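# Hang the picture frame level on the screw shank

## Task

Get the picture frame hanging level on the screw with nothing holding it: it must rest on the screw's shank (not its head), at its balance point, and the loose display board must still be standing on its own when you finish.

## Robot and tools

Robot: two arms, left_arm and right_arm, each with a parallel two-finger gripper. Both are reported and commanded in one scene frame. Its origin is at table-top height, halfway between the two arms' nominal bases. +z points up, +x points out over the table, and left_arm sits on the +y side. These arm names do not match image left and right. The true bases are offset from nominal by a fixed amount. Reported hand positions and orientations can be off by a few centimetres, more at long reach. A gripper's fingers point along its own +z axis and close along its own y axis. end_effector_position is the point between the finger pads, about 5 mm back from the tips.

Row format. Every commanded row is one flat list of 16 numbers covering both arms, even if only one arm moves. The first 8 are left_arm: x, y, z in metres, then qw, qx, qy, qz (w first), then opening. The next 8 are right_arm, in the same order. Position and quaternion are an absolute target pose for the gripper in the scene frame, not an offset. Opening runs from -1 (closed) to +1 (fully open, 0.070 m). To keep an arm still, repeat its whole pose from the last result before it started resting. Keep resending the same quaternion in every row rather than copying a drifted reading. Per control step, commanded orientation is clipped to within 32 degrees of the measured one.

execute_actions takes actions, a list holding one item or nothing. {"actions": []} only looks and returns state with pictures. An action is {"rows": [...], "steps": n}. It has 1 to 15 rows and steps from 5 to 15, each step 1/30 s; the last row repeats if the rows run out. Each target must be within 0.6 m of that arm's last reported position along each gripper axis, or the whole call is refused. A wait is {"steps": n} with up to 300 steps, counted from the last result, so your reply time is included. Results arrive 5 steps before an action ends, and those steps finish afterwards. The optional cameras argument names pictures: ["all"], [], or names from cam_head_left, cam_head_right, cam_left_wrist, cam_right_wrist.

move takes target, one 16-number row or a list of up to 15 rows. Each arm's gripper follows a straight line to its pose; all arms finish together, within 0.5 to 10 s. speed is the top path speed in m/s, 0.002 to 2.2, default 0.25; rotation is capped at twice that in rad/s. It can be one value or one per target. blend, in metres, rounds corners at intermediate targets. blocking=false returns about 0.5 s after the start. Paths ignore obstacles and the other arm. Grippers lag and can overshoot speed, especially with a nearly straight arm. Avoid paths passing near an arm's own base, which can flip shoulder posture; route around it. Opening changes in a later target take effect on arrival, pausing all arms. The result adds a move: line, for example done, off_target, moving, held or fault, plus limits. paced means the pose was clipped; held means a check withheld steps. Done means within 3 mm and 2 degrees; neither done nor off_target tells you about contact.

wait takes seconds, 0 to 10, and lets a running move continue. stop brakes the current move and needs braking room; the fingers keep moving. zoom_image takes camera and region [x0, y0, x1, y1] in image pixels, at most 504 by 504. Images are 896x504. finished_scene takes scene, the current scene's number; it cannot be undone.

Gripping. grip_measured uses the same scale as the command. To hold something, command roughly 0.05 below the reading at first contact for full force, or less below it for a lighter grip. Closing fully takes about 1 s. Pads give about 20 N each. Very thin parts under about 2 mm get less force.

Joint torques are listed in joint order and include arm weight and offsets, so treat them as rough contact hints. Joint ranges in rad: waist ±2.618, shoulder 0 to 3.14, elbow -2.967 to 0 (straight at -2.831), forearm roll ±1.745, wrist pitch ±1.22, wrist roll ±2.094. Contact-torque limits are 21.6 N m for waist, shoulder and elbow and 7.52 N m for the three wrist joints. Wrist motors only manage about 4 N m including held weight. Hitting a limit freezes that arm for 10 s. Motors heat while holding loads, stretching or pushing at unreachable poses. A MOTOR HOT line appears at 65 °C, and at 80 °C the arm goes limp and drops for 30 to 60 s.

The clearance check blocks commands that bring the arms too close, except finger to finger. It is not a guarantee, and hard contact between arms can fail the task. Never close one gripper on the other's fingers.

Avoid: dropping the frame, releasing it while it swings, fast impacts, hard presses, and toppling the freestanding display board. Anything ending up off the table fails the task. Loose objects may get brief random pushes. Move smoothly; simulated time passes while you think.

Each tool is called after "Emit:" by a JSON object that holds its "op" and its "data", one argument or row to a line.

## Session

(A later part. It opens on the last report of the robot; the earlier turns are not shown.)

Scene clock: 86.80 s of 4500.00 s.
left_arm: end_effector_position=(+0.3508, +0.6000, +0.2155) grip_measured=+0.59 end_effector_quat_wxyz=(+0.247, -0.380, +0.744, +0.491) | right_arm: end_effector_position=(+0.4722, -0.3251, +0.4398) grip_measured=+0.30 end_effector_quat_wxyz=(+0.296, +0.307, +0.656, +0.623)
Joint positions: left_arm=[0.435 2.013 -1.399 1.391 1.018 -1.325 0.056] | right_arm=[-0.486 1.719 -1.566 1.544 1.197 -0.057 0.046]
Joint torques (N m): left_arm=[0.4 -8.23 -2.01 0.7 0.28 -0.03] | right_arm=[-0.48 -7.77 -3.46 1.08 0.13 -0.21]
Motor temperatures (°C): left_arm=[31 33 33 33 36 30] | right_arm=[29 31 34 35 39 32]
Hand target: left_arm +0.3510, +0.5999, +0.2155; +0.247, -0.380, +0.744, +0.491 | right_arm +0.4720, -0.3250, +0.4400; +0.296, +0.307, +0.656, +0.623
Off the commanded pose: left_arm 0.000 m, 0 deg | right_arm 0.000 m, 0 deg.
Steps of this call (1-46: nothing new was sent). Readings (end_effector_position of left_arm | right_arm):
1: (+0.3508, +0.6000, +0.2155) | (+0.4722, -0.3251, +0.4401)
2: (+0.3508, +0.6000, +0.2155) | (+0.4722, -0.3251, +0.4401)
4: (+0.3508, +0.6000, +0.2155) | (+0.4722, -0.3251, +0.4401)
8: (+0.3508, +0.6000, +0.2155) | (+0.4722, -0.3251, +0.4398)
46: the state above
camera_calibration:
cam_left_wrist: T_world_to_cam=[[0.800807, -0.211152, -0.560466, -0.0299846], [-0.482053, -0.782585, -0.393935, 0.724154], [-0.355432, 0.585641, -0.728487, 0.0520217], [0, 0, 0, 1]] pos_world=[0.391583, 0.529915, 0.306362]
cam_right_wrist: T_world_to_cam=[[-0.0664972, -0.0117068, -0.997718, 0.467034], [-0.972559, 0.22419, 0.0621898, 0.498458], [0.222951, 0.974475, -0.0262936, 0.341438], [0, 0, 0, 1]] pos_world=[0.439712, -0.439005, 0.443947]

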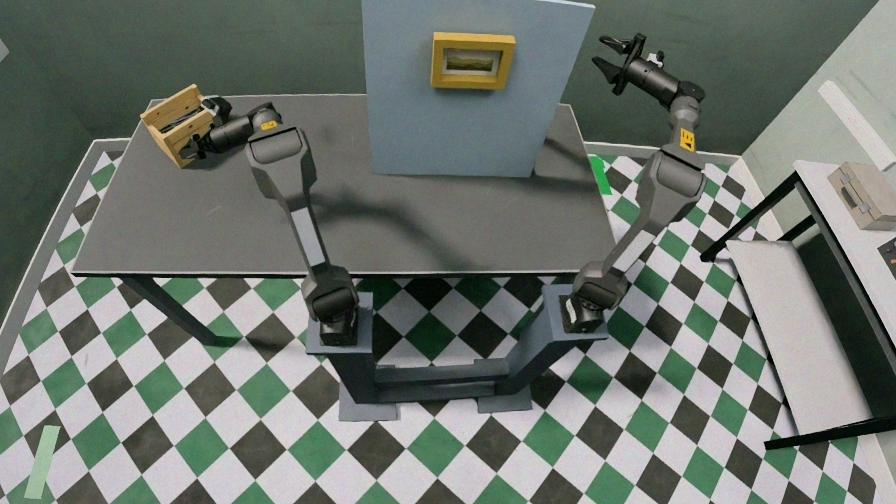

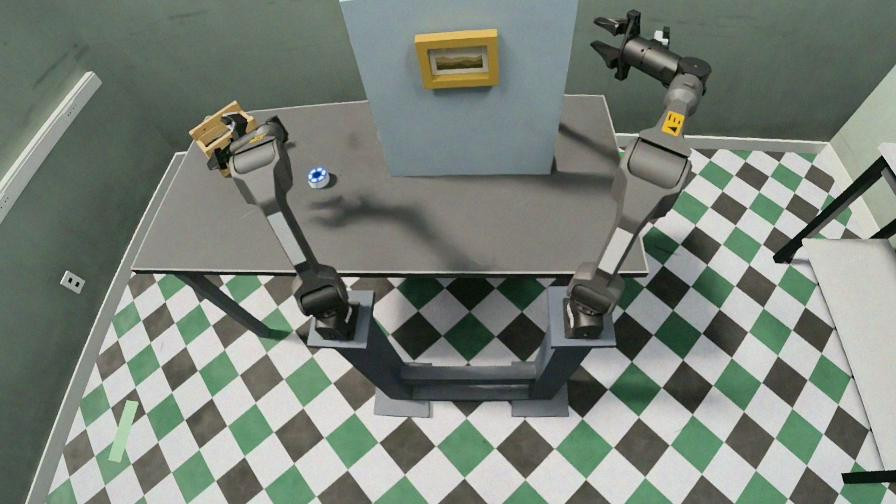

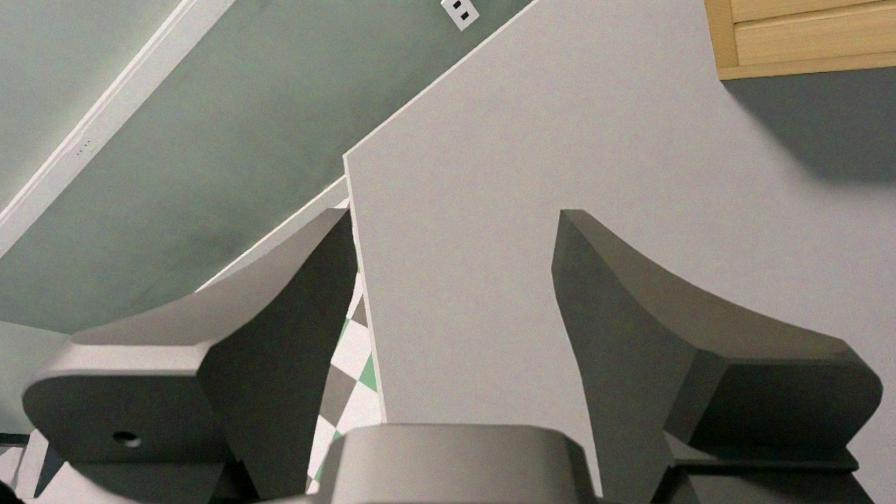

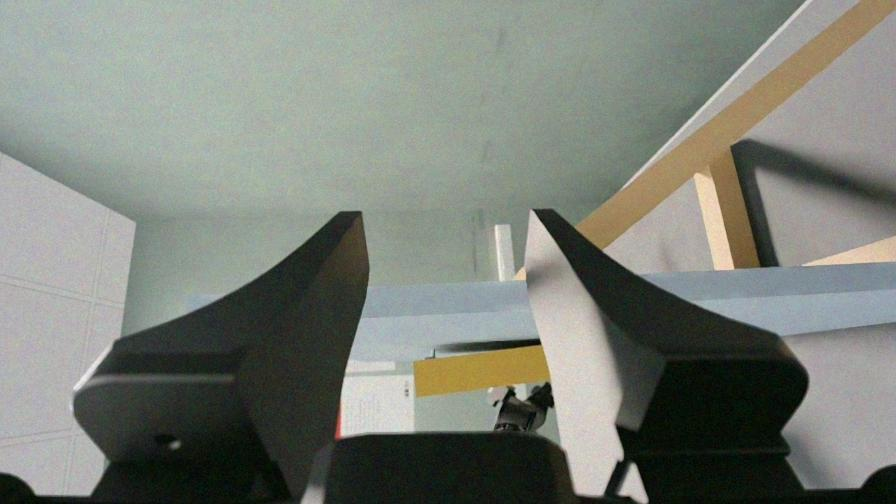

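Emit:
{"op": "move", "data": {
  "target": [
    [0.3510,0.5999,0.2155,0.247,-0.380,0.744,0.491,0.59,0.36,-0.32,0.445,0.296,0.307,0.656,0.623,0.6],
    [0.3510,0.5999,0.2155,0.247,-0.380,0.744,0.491,0.59,0.32,-0.12,0.443,0.4646,0.4244,0.546,0.5527,0.6],
    [0.3510,0.5999,0.2155,0.247,-0.380,0.744,0.491,0.59,0.36,-0.0526,0.4434,0.4646,0.4244,0.546,0.5527,0.6]
  ],
  "speed": 0.25,
  "blend": [0.03,0.02,0],
  "cameras": ["cam_right_wrist","cam_head_right"]
}}

Scene clock: 92.87 s of 4500.00 s.
left_arm: end_effector_position=(+0.3508, +0.6000, +0.2155) grip_measured=+0.59 end_effector_quat_wxyz=(+0.247, -0.380, +0.744, +0.491) | right_arm: end_effector_position=(+0.3601, -0.0525, +0.4437) grip_measured=+0.60 end_effector_quat_wxyz=(+0.465, +0.425, +0.546, +0.553)
Joint positions: left_arm=[0.435 2.013 -1.399 1.391 1.018 -1.325 0.056] | right_arm=[1.025 1.41 -1.146 1.339 -0.817 0.25 0.056]
Joint torques (N m): left_arm=[0.12 -8.35 -2.33 0.7 0.26 -0.08] | right_arm=[-0.15 -5.04 -3.81 -0.85 -0.13 -0.22]
Hand target: left_arm +0.3510, +0.5999, +0.2155; +0.247, -0.380, +0.744, +0.491 | right_arm +0.3600, -0.0526, +0.4434; +0.465, +0.424, +0.546, +0.553
Off the commanded pose: left_arm 0.000 m, 0 deg | right_arm 0.000 m, 0 deg.
Kept back: nothing.
move: done
camera_calibration:
cam_right_wrist: T_world_to_cam=[[0.032998, 0.0081917, -0.999422, 0.432635], [-0.762217, 0.647017, -0.0198629, 0.310998], [0.646481, 0.762431, 0.0275941, -0.0866026], [0, 0, 0, 1]] pos_world=[0.278759, -0.138737, 0.440952]
Images, in order (width x height): cam_head_right 896x504, cam_right_wrist 896x504.

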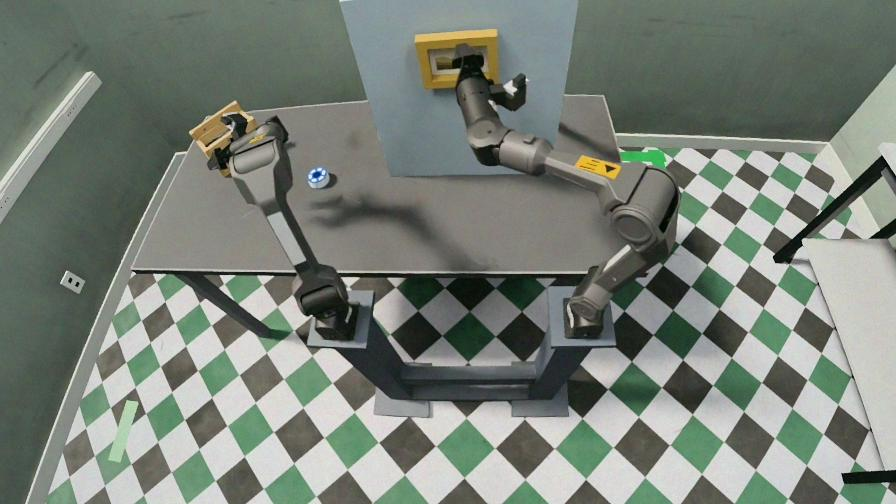

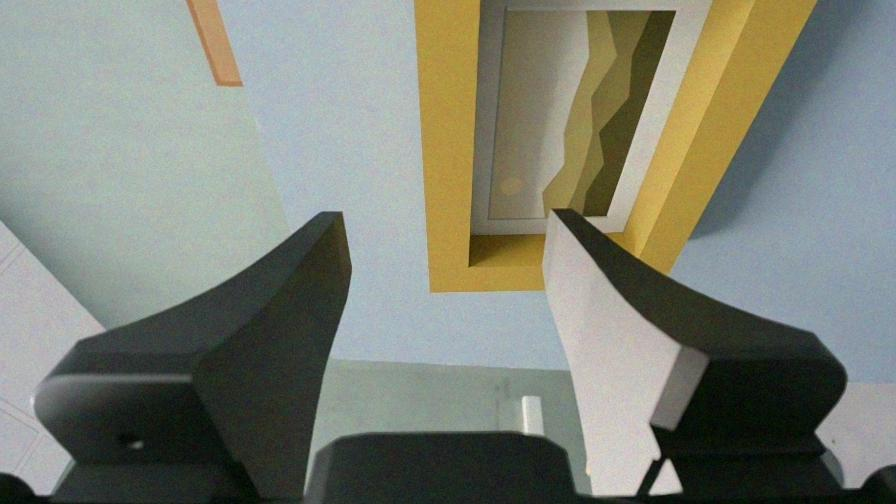

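Emit:
{"op": "move", "data": {
  "target": [0.3510,0.5999,0.2155,0.247,-0.380,0.744,0.491,0.59,0.4140,-0.041,0.4455,0.4646,0.4244,0.546,0.5527,0.6],
  "speed": 0.1,
  "cameras": ["cam_right_wrist"]
}}

Emit:
{"op": "move", "data": {
  "target": [0.3510,0.5999,0.2155,0.247,-0.380,0.744,0.491,0.59,0.4140,-0.041,0.4455,0.4646,0.4244,0.546,0.5527,-0.3],
  "cameras": ["cam_right_wrist"]
}}

Emit:
{"op": "zoom_image", "data": {
  "camera": "cam_right_wrist",
  "region": [340, 150, 580, 320]
}}

Scene clock: 94.40 s of 4500.00 s.
left_arm: end_effector_position=(+0.3508, +0.6000, +0.2155) grip_measured=+0.59 end_effector_quat_wxyz=(+0.247, -0.380, +0.744, +0.491) | right_arm: end_effector_position=(+0.4146, -0.0409, +0.4453) grip_measured=+0.60 end_effector_quat_wxyz=(+0.465, +0.425, +0.546, +0.553)
Joint positions: left_arm=[0.435 2.013 -1.399 1.391 1.018 -1.325 0.056] | right_arm=[0.886 1.557 -1.308 1.297 -0.68 0.276 0.056]
Joint torques (N m): left_arm=[0.35 -8.31 -2.08 0.69 0.25 -0.07] | right_arm=[0.69 -6.86 -3.75 -0.79 -0.38 -0.04]
Hand target: left_arm +0.3510, +0.5999, +0.2155; +0.247, -0.380, +0.744, +0.491 | right_arm +0.4140, -0.0410, +0.4455; +0.465, +0.424, +0.546, +0.553
Off the commanded pose: left_arm 0.000 m, 0 deg | right_arm 0.001 m, 0 deg.
Kept back: nothing.
move: done
camera_calibration:
cam_right_wrist: T_world_to_cam=[[0.0317529, 0.00743679, -0.999468, 0.432876], [-0.762246, 0.646997, -0.0194022, 0.344808], [0.646509, 0.762456, 0.0262127, -0.1302], [0, 0, 0, 1]] pos_world=[0.333259, -0.127037, 0.442748]
Images, in order (width x height): cam_right_wrist 896x504.

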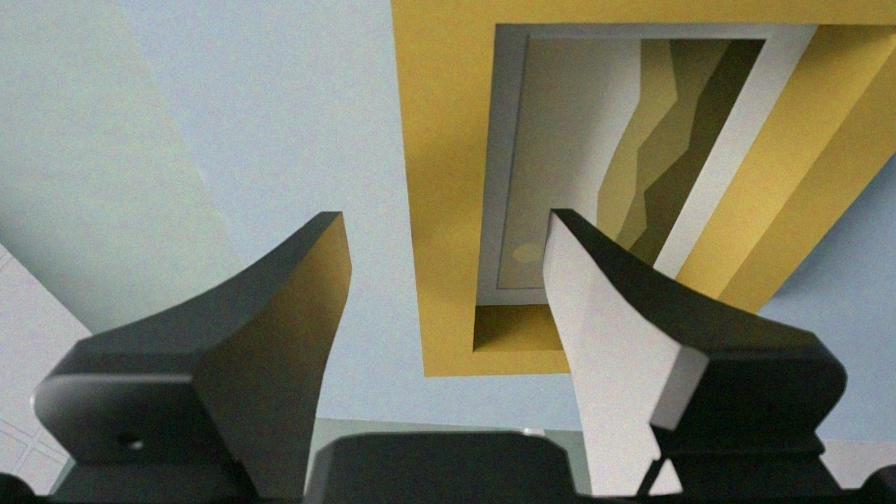

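Scene clock: 95.07 s of 4500.00 s.
left_arm: end_effector_position=(+0.3508, +0.6000, +0.2155) grip_measured=+0.59 end_effector_quat_wxyz=(+0.247, -0.380, +0.744, +0.491) | right_arm: end_effector_position=(+0.4142, -0.0409, +0.4454) grip_measured=-0.30 end_effector_quat_wxyz=(+0.465, +0.425, +0.546, +0.553)
Joint positions: left_arm=[0.435 2.013 -1.399 1.391 1.018 -1.325 0.056] | right_arm=[0.887 1.556 -1.307 1.297 -0.681 0.276 0.025]
Joint torques (N m): left_arm=[0.17 -8.3 -2.35 0.66 0.29 -0.04] | right_arm=[0.7 -6.8 -3.69 -0.74 -0.38 -0.22]
Hand target: left_arm +0.3510, +0.5999, +0.2155; +0.247, -0.380, +0.744, +0.491 | right_arm +0.4140, -0.0410, +0.4455; +0.465, +0.424, +0.546, +0.553
Off the commanded pose: left_arm 0.000 m, 0 deg | right_arm 0.000 m, 0 deg.
Kept back: nothing.
move: done
camera_calibration:
cam_right_wrist: T_world_to_cam=[[0.0320303, 0.0075888, -0.999458, 0.432812], [-0.762283, 0.64695, -0.0195171, 0.34456], [0.646451, 0.762495, 0.0265068, -0.130048], [0, 0, 0, 1]] pos_world=[0.332858, -0.127037, 0.442749]
Images, in order (width x height): cam_right_wrist 896x504.

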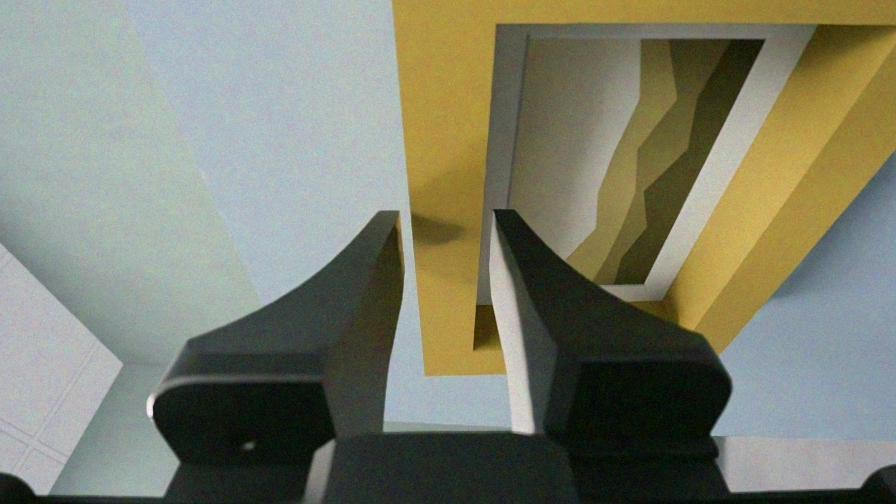

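Scaled by 2.100 from the camera's 896x504 image, which has a finer 1280x720 frame.

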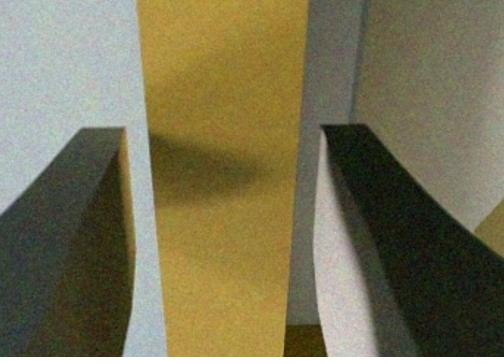

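Emit:
{"op": "move", "data": {
  "target": [0.3510,0.5999,0.2155,0.247,-0.380,0.744,0.491,0.59,0.4200,-0.041,0.4460,0.4646,0.4244,0.546,0.5527,-0.3],
  "speed": 0.05
}}

Emit:
{"op": "move", "data": {
  "target": [0.3510,0.5999,0.2155,0.247,-0.380,0.744,0.491,0.59,0.4200,-0.041,0.4460,0.4646,0.4244,0.546,0.5527,-0.42],
  "cameras": ["cam_right_wrist"]
}}

Emit:
{"op": "zoom_image", "data": {
  "camera": "cam_right_wrist",
  "region": [340, 150, 580, 320]
}}

Scene clock: 96.50 s of 4500.00 s.
left_arm: end_effector_position=(+0.3508, +0.6000, +0.2155) grip_measured=+0.59 end_effector_quat_wxyz=(+0.247, -0.380, +0.744, +0.491) | right_arm: end_effector_position=(+0.4199, -0.0409, +0.4460) grip_measured=-0.30 end_effector_quat_wxyz=(+0.465, +0.424, +0.546, +0.553)
Joint positions: left_arm=[0.435 2.013 -1.399 1.391 1.018 -1.325 0.056] | right_arm=[0.871 1.569 -1.324 1.295 -0.665 0.276 0.025]
Joint torques (N m): left_arm=[0.45 -8.57 -2.25 0.66 0.32 -0.08] | right_arm=[-0.17 -5.17 -4.74 -0.92 -0.2 0.19]
Hand target: left_arm +0.3510, +0.5999, +0.2155; +0.247, -0.380, +0.744, +0.491 | right_arm +0.4200, -0.0410, +0.4460; +0.465, +0.424, +0.546, +0.553
Off the commanded pose: left_arm 0.000 m, 0 deg | right_arm 0.000 m, 0 deg.
Kept back: nothing.
move: done

Scene clock: 97.00 s of 4500.00 s.
left_arm: end_effector_position=(+0.3508, +0.6000, +0.2155) grip_measured=+0.59 end_effector_quat_wxyz=(+0.247, -0.380, +0.744, +0.491) | right_arm: end_effector_position=(+0.4199, -0.0409, +0.4460) grip_measured=-0.42 end_effector_quat_wxyz=(+0.465, +0.424, +0.546, +0.553)
Joint positions: left_arm=[0.435 2.013 -1.399 1.391 1.018 -1.325 0.056] | right_arm=[0.871 1.569 -1.324 1.295 -0.665 0.276 0.02]
Joint torques (N m): left_arm=[0.27 -8.4 -2.15 0.66 0.29 -0.04] | right_arm=[0.16 -5.2 -4.72 -0.91 -0.26 0.18]
Hand target: left_arm +0.3510, +0.5999, +0.2155; +0.247, -0.380, +0.744, +0.491 | right_arm +0.4200, -0.0410, +0.4460; +0.465, +0.424, +0.546, +0.553
Off the commanded pose: left_arm 0.000 m, 0 deg | right_arm 0.000 m, 0 deg.
Kept back: nothing.
move: done
camera_calibration:
cam_right_wrist: T_world_to_cam=[[0.0321125, 0.00724802, -0.999458, 0.433154], [-0.762461, 0.646731, -0.0198078, 0.349218], [0.646237, 0.762684, 0.0262945, -0.133546], [0, 0, 0, 1]] pos_world=[0.338658, -0.127136, 0.443348]
Images, in order (width x height): cam_right_wrist 896x504.

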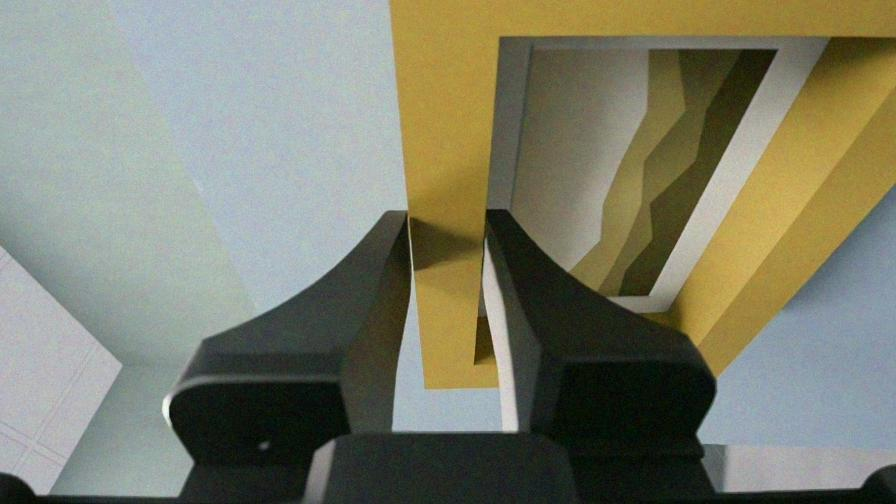

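Scaled by 2.100 from the camera's 896x504 image, which has a finer 1280x720 frame.

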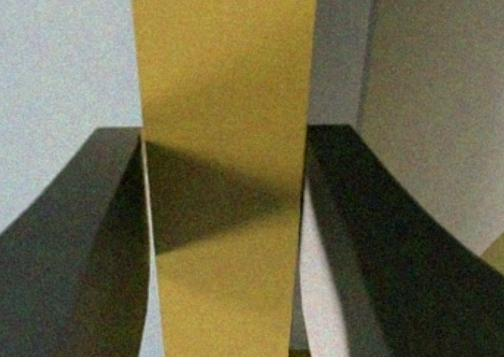

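Emit:
{"op": "move", "data": {
  "target": [0.3510,0.5999,0.2155,0.247,-0.380,0.744,0.491,0.59,0.4200,-0.041,0.4460,0.4646,0.4244,0.546,0.5527,-0.53]
}}

Emit:
{"op": "move", "data": {
  "target": [
    [0.3510,0.5999,0.2155,0.247,-0.380,0.744,0.491,0.59,0.4200,-0.041,0.4510,0.4646,0.4244,0.546,0.5527,-0.53],
    [0.3510,0.5999,0.2155,0.247,-0.380,0.744,0.491,0.59,0.4200,-0.043,0.4510,0.4575,0.4313,0.5376,0.5617,-0.53]
  ],
  "speed": 0.02,
  "cameras": ["cam_right_wrist"]
}}

Emit:
{"op": "move", "data": {
  "target": [0.3510,0.5999,0.2155,0.247,-0.380,0.744,0.491,0.59,0.4200,-0.043,0.4485,0.4575,0.4313,0.5376,0.5617,-0.53],
  "speed": 0.02
}}

Emit:
{"op": "move", "data": {
  "target": [0.3510,0.5999,0.2155,0.247,-0.380,0.744,0.491,0.59,0.4200,-0.043,0.4470,0.4575,0.4313,0.5376,0.5617,-0.53],
  "speed": 0.02
}}

Emit:
{"op": "move", "data": {
  "target": [0.3510,0.5999,0.2155,0.247,-0.380,0.744,0.491,0.59,0.4200,-0.043,0.4460,0.4575,0.4313,0.5376,0.5617,-0.53],
  "speed": 0.02
}}

Scene clock: 98.47 s of 4500.00 s.
left_arm: end_effector_position=(+0.3508, +0.6000, +0.2155) grip_measured=+0.59 end_effector_quat_wxyz=(+0.247, -0.380, +0.744, +0.491) | right_arm: end_effector_position=(+0.4199, -0.0409, +0.4460) grip_measured=-0.45 end_effector_quat_wxyz=(+0.465, +0.424, +0.546, +0.553)
Joint positions: left_arm=[0.435 2.013 -1.399 1.391 1.018 -1.325 0.056] | right_arm=[0.871 1.569 -1.324 1.295 -0.665 0.276 0.019]
Joint torques (N m): left_arm=[0.31 -8.37 -2.11 0.66 0.27 -0.06] | right_arm=[0.92 -5.51 -4.6 -0.92 -0.38 0.14]
Hand target: left_arm +0.3510, +0.5999, +0.2155; +0.247, -0.380, +0.744, +0.491 | right_arm +0.4200, -0.0410, +0.4460; +0.465, +0.424, +0.546, +0.553
Off the commanded pose: left_arm 0.000 m, 0 deg | right_arm 0.000 m, 0 deg.
Kept back: nothing.
move: done

Scene clock: 99.73 s of 4500.00 s.
left_arm: end_effector_position=(+0.3508, +0.6000, +0.2155) grip_measured=+0.59 end_effector_quat_wxyz=(+0.247, -0.380, +0.744, +0.491) | right_arm: end_effector_position=(+0.4200, -0.0430, +0.4514) grip_measured=-0.45 end_effector_quat_wxyz=(+0.458, +0.432, +0.537, +0.562)
Joint positions: left_arm=[0.435 2.013 -1.399 1.391 1.018 -1.325 0.056] | right_arm=[0.866 1.563 -1.332 1.297 -0.66 0.297 0.019]
Joint torques (N m): left_arm=[0.25 -8.52 -2.12 0.66 0.3 -0.04] | right_arm=[-0.39 -7.96 -4.55 -1.24 -0.28 -0.05]
Hand target: left_arm +0.3510, +0.5999, +0.2155; +0.247, -0.380, +0.744, +0.491 | right_arm +0.4200, -0.0430, +0.4510; +0.458, +0.431, +0.538, +0.562
Off the commanded pose: left_arm 0.000 m, 0 deg | right_arm 0.000 m, 0 deg.
Kept back: nothing.
move: done
camera_calibration:
cam_right_wrist: T_world_to_cam=[[0.0330917, 0.0399178, -0.998655, 0.439196], [-0.763012, 0.646384, 0.000553609, 0.341761], [0.645536, 0.761968, 0.0518477, -0.143324], [0, 0, 0, 1]] pos_world=[0.338755, -0.129232, 0.445847]
Images, in order (width x height): cam_right_wrist 896x504.

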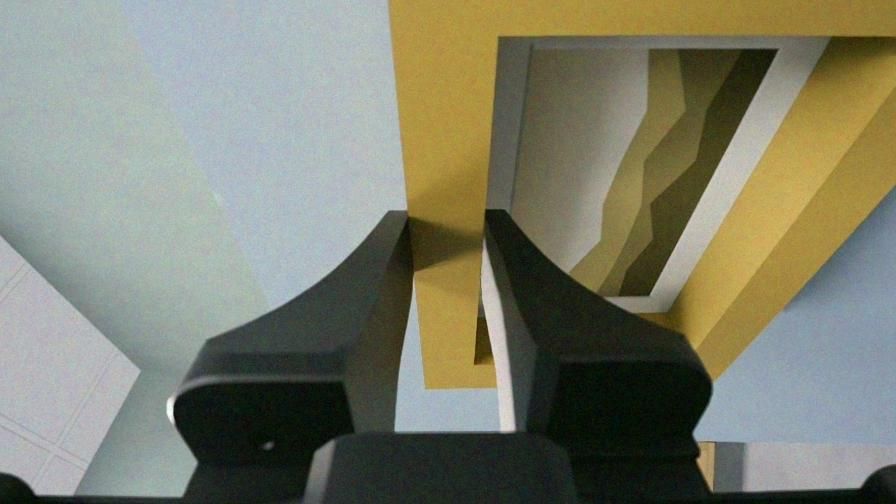

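Scene clock: 100.43 s of 4500.00 s.
left_arm: end_effector_position=(+0.3508, +0.6000, +0.2155) grip_measured=+0.59 end_effector_quat_wxyz=(+0.247, -0.380, +0.744, +0.491) | right_arm: end_effector_position=(+0.4198, -0.0430, +0.4490) grip_measured=-0.45 end_effector_quat_wxyz=(+0.457, +0.431, +0.537, +0.562)
Joint positions: left_arm=[0.435 2.013 -1.399 1.391 1.018 -1.325 0.056] | right_arm=[0.866 1.563 -1.322 1.285 -0.661 0.312 0.019]
Joint torques (N m): left_arm=[0.3 -8.39 -2.28 0.68 0.29 -0.03] | right_arm=[-0.24 -6.54 -4.6 -1.25 -0.53 0.08]
Hand target: left_arm +0.3510, +0.5999, +0.2155; +0.247, -0.380, +0.744, +0.491 | right_arm +0.4200, -0.0430, +0.4485; +0.458, +0.431, +0.538, +0.562
Off the commanded pose: left_arm 0.000 m, 0 deg | right_arm 0.000 m, 0 deg.
Kept back: nothing.
move: done

Scene clock: 101.13 s of 4500.00 s.
left_arm: end_effector_position=(+0.3508, +0.6000, +0.2155) grip_measured=+0.59 end_effector_quat_wxyz=(+0.247, -0.380, +0.744, +0.491) | right_arm: end_effector_position=(+0.4198, -0.0430, +0.4481) grip_measured=-0.45 end_effector_quat_wxyz=(+0.458, +0.431, +0.537, +0.562)
Joint positions: left_arm=[0.435 2.013 -1.399 1.391 1.018 -1.325 0.056] | right_arm=[0.866 1.563 -1.318 1.277 -0.663 0.321 0.019]
Joint torques (N m): left_arm=[0.33 -8.45 -2.23 0.68 0.27 -0.06] | right_arm=[-0.07 -5.28 -3.47 -0.65 -0.49 0.12]
Hand target: left_arm +0.3510, +0.5999, +0.2155; +0.247, -0.380, +0.744, +0.491 | right_arm +0.4200, -0.0430, +0.4470; +0.458, +0.431, +0.538, +0.562
Off the commanded pose: left_arm 0.000 m, 0 deg | right_arm 0.001 m, 0 deg.
Kept back: nothing.
move: done

Scene clock: 101.83 s of 4500.00 s.
left_arm: end_effector_position=(+0.3508, +0.6000, +0.2155) grip_measured=+0.59 end_effector_quat_wxyz=(+0.247, -0.380, +0.744, +0.491) | right_arm: end_effector_position=(+0.4197, -0.0430, +0.4476) grip_measured=-0.45 end_effector_quat_wxyz=(+0.458, +0.431, +0.537, +0.563)
Joint positions: left_arm=[0.435 2.013 -1.399 1.391 1.018 -1.325 0.056] | right_arm=[0.866 1.563 -1.315 1.272 -0.664 0.328 0.019]
Joint torques (N m): left_arm=[0.41 -8.44 -2.19 0.71 0.31 -0.1] | right_arm=[0.04 -3.58 -1.34 0.5 -0.41 0.19]
Hand target: left_arm +0.3510, +0.5999, +0.2155; +0.247, -0.380, +0.744, +0.491 | right_arm +0.4200, -0.0430, +0.4460; +0.458, +0.431, +0.538, +0.562
Off the commanded pose: left_arm 0.000 m, 0 deg | right_arm 0.002 m, 0 deg.
Kept back: nothing.
move: done

Emit:
{"op": "move", "data": {
  "target": [
    [0.3510,0.5999,0.2155,0.247,-0.380,0.744,0.491,0.59,0.4200,-0.043,0.4495,0.4575,0.4313,0.5376,0.5617,-0.53],
    [0.3510,0.5999,0.2155,0.247,-0.380,0.744,0.491,0.59,0.4200,-0.041,0.4495,0.4575,0.4313,0.5376,0.5617,-0.53]
  ],
  "speed": 0.02
}}

Emit:
{"op": "move", "data": {
  "target": [0.3510,0.5999,0.2155,0.247,-0.380,0.744,0.491,0.59,0.4200,-0.041,0.4470,0.4575,0.4313,0.5376,0.5617,-0.53],
  "speed": 0.02
}}

Emit:
{"op": "move", "data": {
  "target": [0.3510,0.5999,0.2155,0.247,-0.380,0.744,0.491,0.59,0.4200,-0.041,0.4460,0.4575,0.4313,0.5376,0.5617,-0.53],
  "speed": 0.02
}}

Emit:
{"op": "move", "data": {
  "target": [0.3510,0.5999,0.2155,0.247,-0.380,0.744,0.491,0.59,0.4200,-0.041,0.4454,0.4575,0.4313,0.5376,0.5617,-0.53],
  "speed": 0.02
}}

Scene clock: 103.27 s of 4500.00 s.
left_arm: end_effector_position=(+0.3508, +0.6000, +0.2155) grip_measured=+0.59 end_effector_quat_wxyz=(+0.247, -0.380, +0.744, +0.491) | right_arm: end_effector_position=(+0.4207, -0.0413, +0.4465) grip_measured=-0.45 end_effector_quat_wxyz=(+0.456, +0.434, +0.539, +0.560)
Joint positions: left_arm=[0.435 2.013 -1.399 1.391 1.018 -1.325 0.056] | right_arm=[0.87 1.57 -1.328 1.298 -0.664 0.304 0.019]
Joint torques (N m): left_arm=[0.47 -8.52 -2.1 0.64 0.3 -0.05] | right_arm=[0.39 -5.9 -5.66 -1.39 -0.33 -0.21]
Hand target: left_arm +0.3510, +0.5999, +0.2155; +0.247, -0.380, +0.744, +0.491 | right_arm +0.4200, -0.0410, +0.4495; +0.458, +0.431, +0.538, +0.562
Off the commanded pose: left_arm 0.000 m, 0 deg | right_arm 0.003 m, 0 deg.
Kept back: nothing.
move: done

Scene clock: 103.97 s of 4500.00 s.
left_arm: end_effector_position=(+0.3508, +0.6000, +0.2155) grip_measured=+0.59 end_effector_quat_wxyz=(+0.247, -0.380, +0.744, +0.491) | right_arm: end_effector_position=(+0.4202, -0.0411, +0.4469) grip_measured=-0.45 end_effector_quat_wxyz=(+0.458, +0.432, +0.538, +0.562)
Joint positions: left_arm=[0.435 2.013 -1.399 1.391 1.018 -1.325 0.056] | right_arm=[0.87 1.569 -1.323 1.282 -0.667 0.318 0.019]
Joint torques (N m): left_arm=[0.44 -8.44 -2.14 0.71 0.32 -0.06] | right_arm=[0.7 -8.1 -4.42 -1.27 -0.54 0.08]
Hand target: left_arm +0.3510, +0.5999, +0.2155; +0.247, -0.380, +0.744, +0.491 | right_arm +0.4200, -0.0410, +0.4470; +0.458, +0.431, +0.538, +0.562
Off the commanded pose: left_arm 0.000 m, 0 deg | right_arm 0.000 m, 0 deg.
Kept back: nothing.
move: done

Scene clock: 104.67 s of 4500.00 s.
left_arm: end_effector_position=(+0.3508, +0.6000, +0.2155) grip_measured=+0.59 end_effector_quat_wxyz=(+0.247, -0.380, +0.744, +0.491) | right_arm: end_effector_position=(+0.4201, -0.0411, +0.4460) grip_measured=-0.45 end_effector_quat_wxyz=(+0.458, +0.431, +0.538, +0.562)
Joint positions: left_arm=[0.435 2.013 -1.399 1.391 1.018 -1.325 0.056] | right_arm=[0.87 1.569 -1.319 1.277 -0.668 0.324 0.019]
Joint torques (N m): left_arm=[0.28 -8.49 -2.13 0.69 0.32 -0.08] | right_arm=[0.68 -7.62 -4.25 -1.14 -0.48 0.14]
Hand target: left_arm +0.3510, +0.5999, +0.2155; +0.247, -0.380, +0.744, +0.491 | right_arm +0.4200, -0.0410, +0.4460; +0.458, +0.431, +0.538, +0.562
Off the commanded pose: left_arm 0.000 m, 0 deg | right_arm 0.000 m, 0 deg.
Kept back: nothing.
move: done

Scene clock: 105.37 s of 4500.00 s.
left_arm: end_effector_position=(+0.3508, +0.6000, +0.2155) grip_measured=+0.59 end_effector_quat_wxyz=(+0.247, -0.380, +0.744, +0.491) | right_arm: end_effector_position=(+0.4201, -0.0411, +0.4458) grip_measured=-0.45 end_effector_quat_wxyz=(+0.458, +0.431, +0.537, +0.562)
Joint positions: left_arm=[0.435 2.013 -1.399 1.391 1.018 -1.325 0.056] | right_arm=[0.87 1.569 -1.317 1.273 -0.669 0.328 0.019]
Joint torques (N m): left_arm=[0.47 -8.54 -2.18 0.66 0.3 -0.07] | right_arm=[0.69 -6.79 -3.38 -0.71 -0.36 0.17]
Hand target: left_arm +0.3510, +0.5999, +0.2155; +0.247, -0.380, +0.744, +0.491 | right_arm +0.4200, -0.0410, +0.4454; +0.458, +0.431, +0.538, +0.562
Off the commanded pose: left_arm 0.000 m, 0 deg | right_arm 0.000 m, 0 deg.
Kept back: nothing.
move: done

Emit:
{"op": "move", "data": {
  "target": [0.3510,0.5999,0.2155,0.247,-0.380,0.744,0.491,0.59,0.4200,-0.041,0.4457,0.4575,0.4313,0.5376,0.5617,-0.44],
  "speed": 0.02
}}

Emit:
{"op": "move", "data": {
  "target": [0.3510,0.5999,0.2155,0.247,-0.380,0.744,0.491,0.59,0.4200,-0.041,0.4457,0.4575,0.4313,0.5376,0.5617,-0.30],
  "speed": 0.02,
  "cameras": ["cam_right_wrist"]
}}

Emit:
{"op": "zoom_image", "data": {
  "camera": "cam_right_wrist",
  "region": [340, 150, 580, 320]
}}

Scene clock: 106.40 s of 4500.00 s.
left_arm: end_effector_position=(+0.3508, +0.6000, +0.2155) grip_measured=+0.59 end_effector_quat_wxyz=(+0.247, -0.380, +0.744, +0.491) | right_arm: end_effector_position=(+0.4201, -0.0412, +0.4455) grip_measured=-0.44 end_effector_quat_wxyz=(+0.458, +0.432, +0.538, +0.562)
Joint positions: left_arm=[0.435 2.013 -1.399 1.391 1.018 -1.325 0.056] | right_arm=[0.87 1.569 -1.317 1.275 -0.669 0.327 0.02]
Joint torques (N m): left_arm=[0.4 -8.56 -2.23 0.68 0.31 -0.06] | right_arm=[0.59 -5.46 -4.13 -0.35 -0.07 -0.22]
Hand target: left_arm +0.3510, +0.5999, +0.2155; +0.247, -0.380, +0.744, +0.491 | right_arm +0.4200, -0.0410, +0.4457; +0.458, +0.431, +0.538, +0.562
Off the commanded pose: left_arm 0.000 m, 0 deg | right_arm 0.000 m, 0 deg.
Kept back: nothing.
move: done

Scene clock: 106.90 s of 4500.00 s.
left_arm: end_effector_position=(+0.3508, +0.6000, +0.2155) grip_measured=+0.59 end_effector_quat_wxyz=(+0.247, -0.380, +0.744, +0.491) | right_arm: end_effector_position=(+0.4201, -0.0412, +0.4454) grip_measured=-0.30 end_effector_quat_wxyz=(+0.457, +0.432, +0.537, +0.562)
Joint positions: left_arm=[0.435 2.013 -1.399 1.391 1.018 -1.325 0.056] | right_arm=[0.87 1.569 -1.317 1.276 -0.669 0.327 0.025]
Joint torques (N m): left_arm=[0.37 -8.71 -2.23 0.67 0.31 -0.04] | right_arm=[0.53 -5.11 -4.65 -0.92 -0.33 -0.21]
Hand target: left_arm +0.3510, +0.5999, +0.2155; +0.247, -0.380, +0.744, +0.491 | right_arm +0.4200, -0.0410, +0.4457; +0.458, +0.431, +0.538, +0.562
Off the commanded pose: left_arm 0.000 m, 0 deg | right_arm 0.000 m, 0 deg.
Kept back: nothing.
move: done
camera_calibration:
cam_right_wrist: T_world_to_cam=[[0.0314712, 0.0399152, -0.998707, 0.433894], [-0.762903, 0.64651, 0.00179848, 0.340044], [0.645746, 0.76186, 0.0507979, -0.144159], [0, 0, 0, 1]] pos_world=[0.338856, -0.127332, 0.440044]
Images, in order (width x height): cam_right_wrist 896x504.

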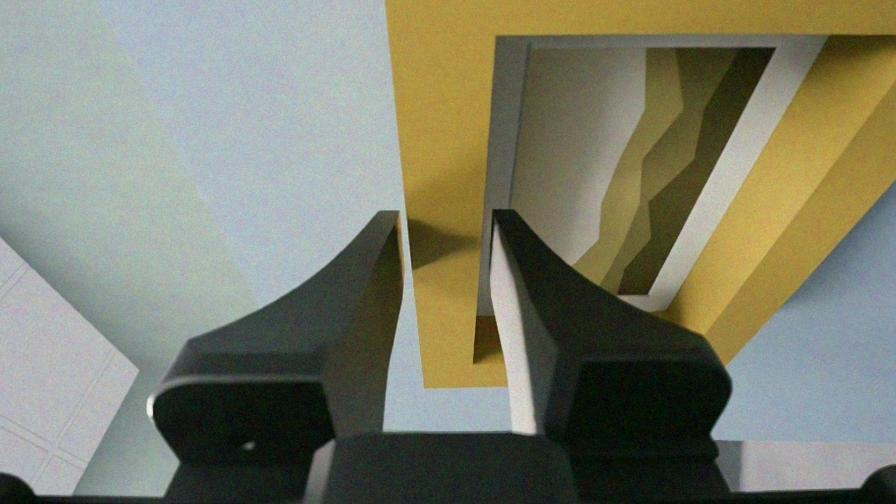

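Scaled by 2.100 from the camera's 896x504 image, which has a finer 1280x720 frame.

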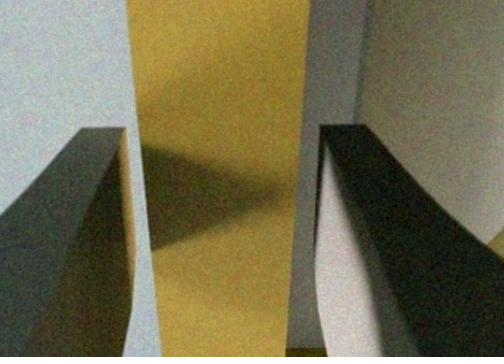

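Emit:
{"op": "move", "data": {
  "target": [
    [0.3510,0.5999,0.2155,0.247,-0.380,0.744,0.491,0.59,0.4200,-0.041,0.4457,0.4575,0.4313,0.5376,0.5617,0.3],
    [0.3510,0.5999,0.2155,0.247,-0.380,0.744,0.491,0.59,0.36,-0.054,0.4445,0.4575,0.4313,0.5376,0.5617,0.3],
    [0.3510,0.5999,0.2155,0.247,-0.380,0.744,0.491,0.59,0.30,-0.27,0.40,0.4575,0.4313,0.5376,0.5617,0.3]
  ],
  "speed": 0.15,
  "blend": [0,0.02,0],
  "cameras": ["cam_head_left","cam_head_right"]
}}

Emit:
{"op": "zoom_image", "data": {
  "camera": "cam_head_left",
  "region": [420, 25, 480, 65]
}}

Emit:
{"op": "zoom_image", "data": {
  "camera": "cam_head_left",
  "region": [470, 25, 530, 65]
}}

Emit:
{"op": "zoom_image", "data": {
  "camera": "cam_head_left",
  "region": [420, 60, 480, 100]
}}

Emit:
{"op": "zoom_image", "data": {
  "camera": "cam_head_left",
  "region": [470, 60, 530, 100]
}}

Emit:
{"op": "zoom_image", "data": {
  "camera": "cam_head_right",
  "region": [400, 20, 460, 60]
}}

Emit:
{"op": "zoom_image", "data": {
  "camera": "cam_head_right",
  "region": [450, 20, 510, 60]
}}

Emit:
{"op": "zoom_image", "data": {
  "camera": "cam_head_right",
  "region": [400, 60, 460, 100]
}}

Emit:
{"op": "zoom_image", "data": {
  "camera": "cam_head_right",
  "region": [450, 60, 510, 100]
}}

Scene clock: 110.30 s of 4500.00 s.
left_arm: end_effector_position=(+0.3508, +0.6000, +0.2155) grip_measured=+0.59 end_effector_quat_wxyz=(+0.247, -0.380, +0.744, +0.491) | right_arm: end_effector_position=(+0.2998, -0.2695, +0.4006) grip_measured=+0.30 end_effector_quat_wxyz=(+0.475, +0.470, +0.526, +0.527)
Joint positions: left_arm=[0.435 2.013 -1.399 1.391 1.018 -1.325 0.056] | right_arm=[0.183 0.736 -0.599 0.733 -0.077 0.834 0.046]
Joint torques (N m): left_arm=[0.45 -8.59 -2.1 0.66 0.31 -0.09] | right_arm=[0.66 -0.06 -3.92 -0.2 -0.7 0.04]
Hand target: left_arm +0.3510, +0.5999, +0.2155; +0.247, -0.380, +0.744, +0.491 | right_arm +0.2998, -0.2695, +0.4001; +0.476, +0.469, +0.526, +0.527
Off the commanded pose: left_arm 0.000 m, 0 deg | right_arm 0.001 m, 6 deg.
Kept back: nothing.
move: off_target (right_arm)
Images, in order (width x height): cam_head_left 896x504, cam_head_right 896x504.

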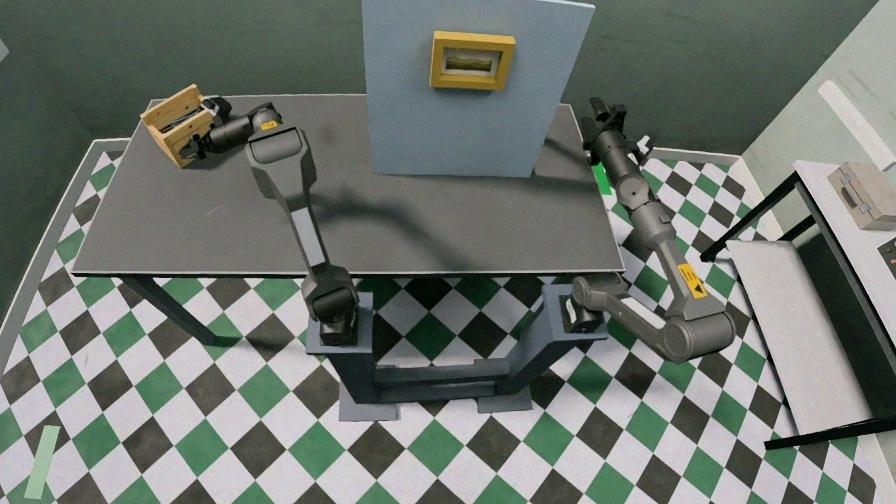

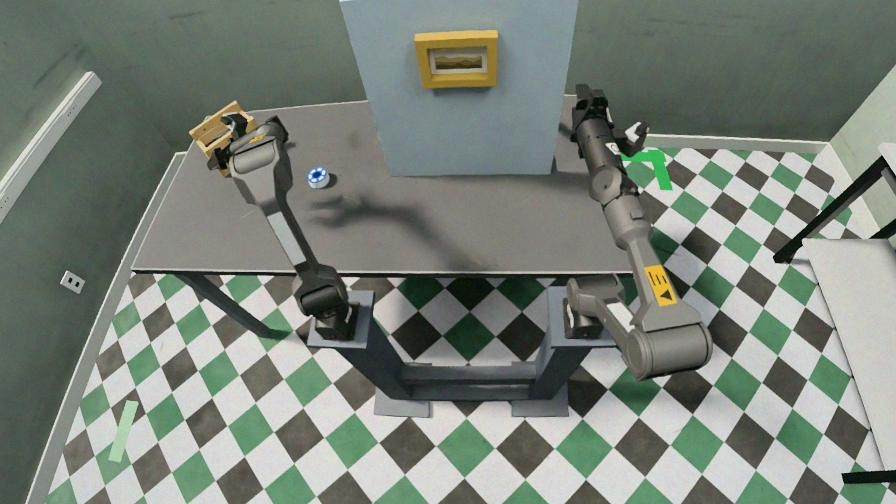

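Scaled by 8.400 from the camera's 896x504 image, which has a finer 1280x720 frame.

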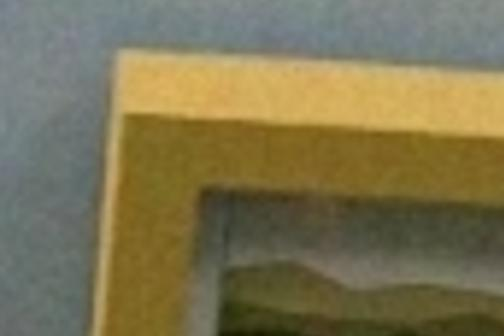

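Scaled by 8.400 from the camera's 896x504 image, which has a finer 1280x720 frame.

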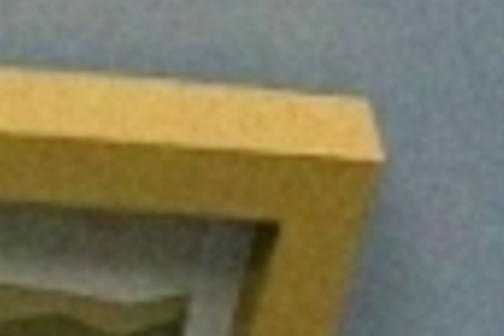

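Scaled by 8.400 from the camera's 896x504 image, which has a finer 1280x720 frame.

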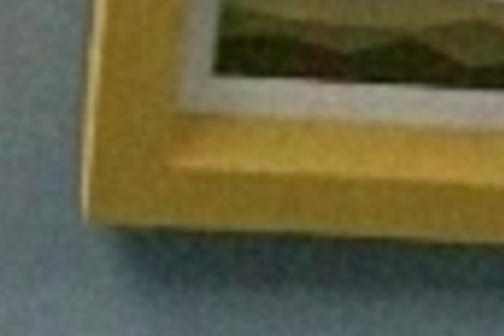

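Scaled by 8.400 from the camera's 896x504 image, which has a finer 1280x720 frame.

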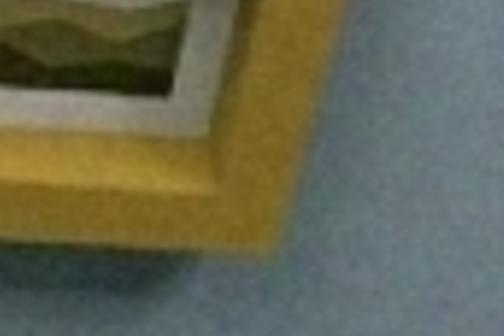

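Scaled by 8.400 from the camera's 896x504 image, which has a finer 1280x720 frame.

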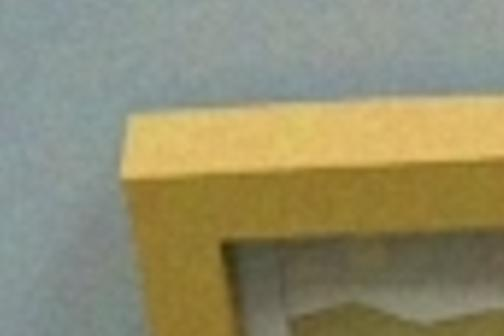

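Scaled by 8.400 from the camera's 896x504 image, which has a finer 1280x720 frame.

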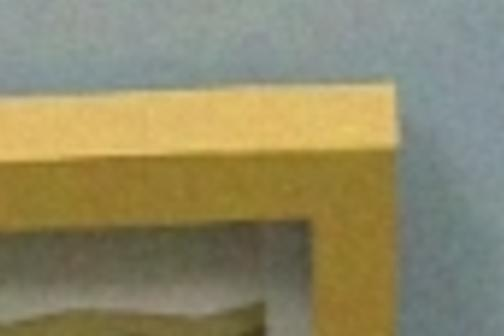

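Scaled by 8.400 from the camera's 896x504 image, which has a finer 1280x720 frame.

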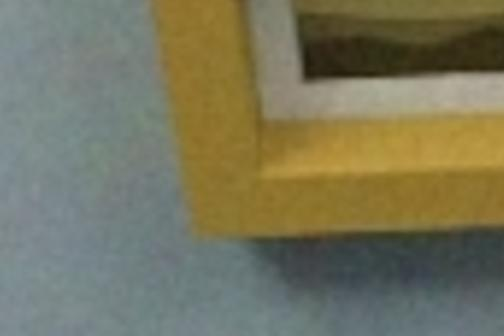

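Scaled by 8.400 from the camera's 896x504 image, which has a finer 1280x720 frame.

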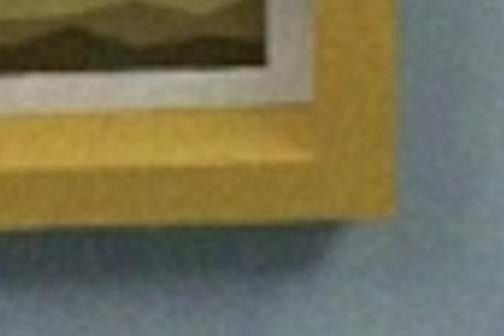

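Emit:
{"op": "move", "data": {
  "target": [
    [0.3510,0.5999,0.2155,0.247,-0.380,0.744,0.491,0.59,0.36,-0.33,0.44,0.296,0.307,0.656,0.623,0.3],
    [0.3510,0.5999,0.2155,0.247,-0.380,0.744,0.491,0.59,0.472,-0.325,0.440,0.296,0.307,0.656,0.623,0.3]
  ],
  "speed": 0.25,
  "blend": [0.03,0],
  "cameras": ["cam_right_wrist"]
}}

Emit:
{"op": "zoom_image", "data": {
  "camera": "cam_right_wrist",
  "region": [390, 330, 490, 400]
}}

Scene clock: 113.23 s of 4500.00 s.
left_arm: end_effector_position=(+0.3508, +0.6000, +0.2155) grip_measured=+0.59 end_effector_quat_wxyz=(+0.247, -0.380, +0.744, +0.491) | right_arm: end_effector_position=(+0.4722, -0.3250, +0.4401) grip_measured=+0.30 end_effector_quat_wxyz=(+0.296, +0.307, +0.656, +0.623)
Joint positions: left_arm=[0.435 2.013 -1.399 1.391 1.018 -1.325 0.056] | right_arm=[-0.486 1.719 -1.567 1.543 1.197 -0.056 0.046]
Joint torques (N m): left_arm=[0.42 -8.45 -2.15 0.65 0.28 -0.08] | right_arm=[-0.48 -7.29 -3.49 1.1 0.13 -0.23]
Hand target: left_arm +0.3510, +0.5999, +0.2155; +0.247, -0.380, +0.744, +0.491 | right_arm +0.4720, -0.3250, +0.4400; +0.296, +0.307, +0.656, +0.623
Off the commanded pose: left_arm 0.000 m, 0 deg | right_arm 0.000 m, 0 deg.
Kept back: nothing.
move: done
camera_calibration:
cam_right_wrist: T_world_to_cam=[[-0.0666091, -0.0120847, -0.997706, 0.467211], [-0.972525, 0.224334, 0.0622107, 0.498456], [0.223068, 0.974437, -0.0266953, 0.341459], [0, 0, 0, 1]] pos_world=[0.439713, -0.438905, 0.444245]
Images, in order (width x height): cam_right_wrist 896x504.

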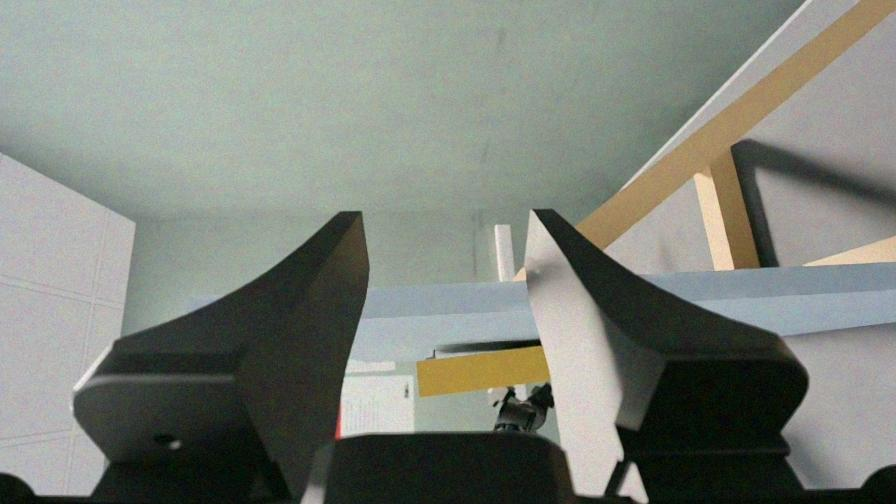

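Scaled by 5.040 from the camera's 896x504 image, which has a finer 1280x720 frame.

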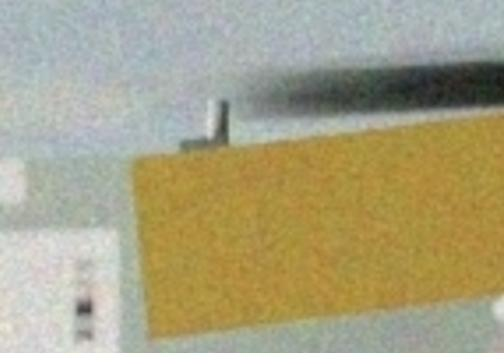

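Emit:
{"op": "finished_scene", "data": {
  "scene": 1
}}

The scene is finished: the task was done.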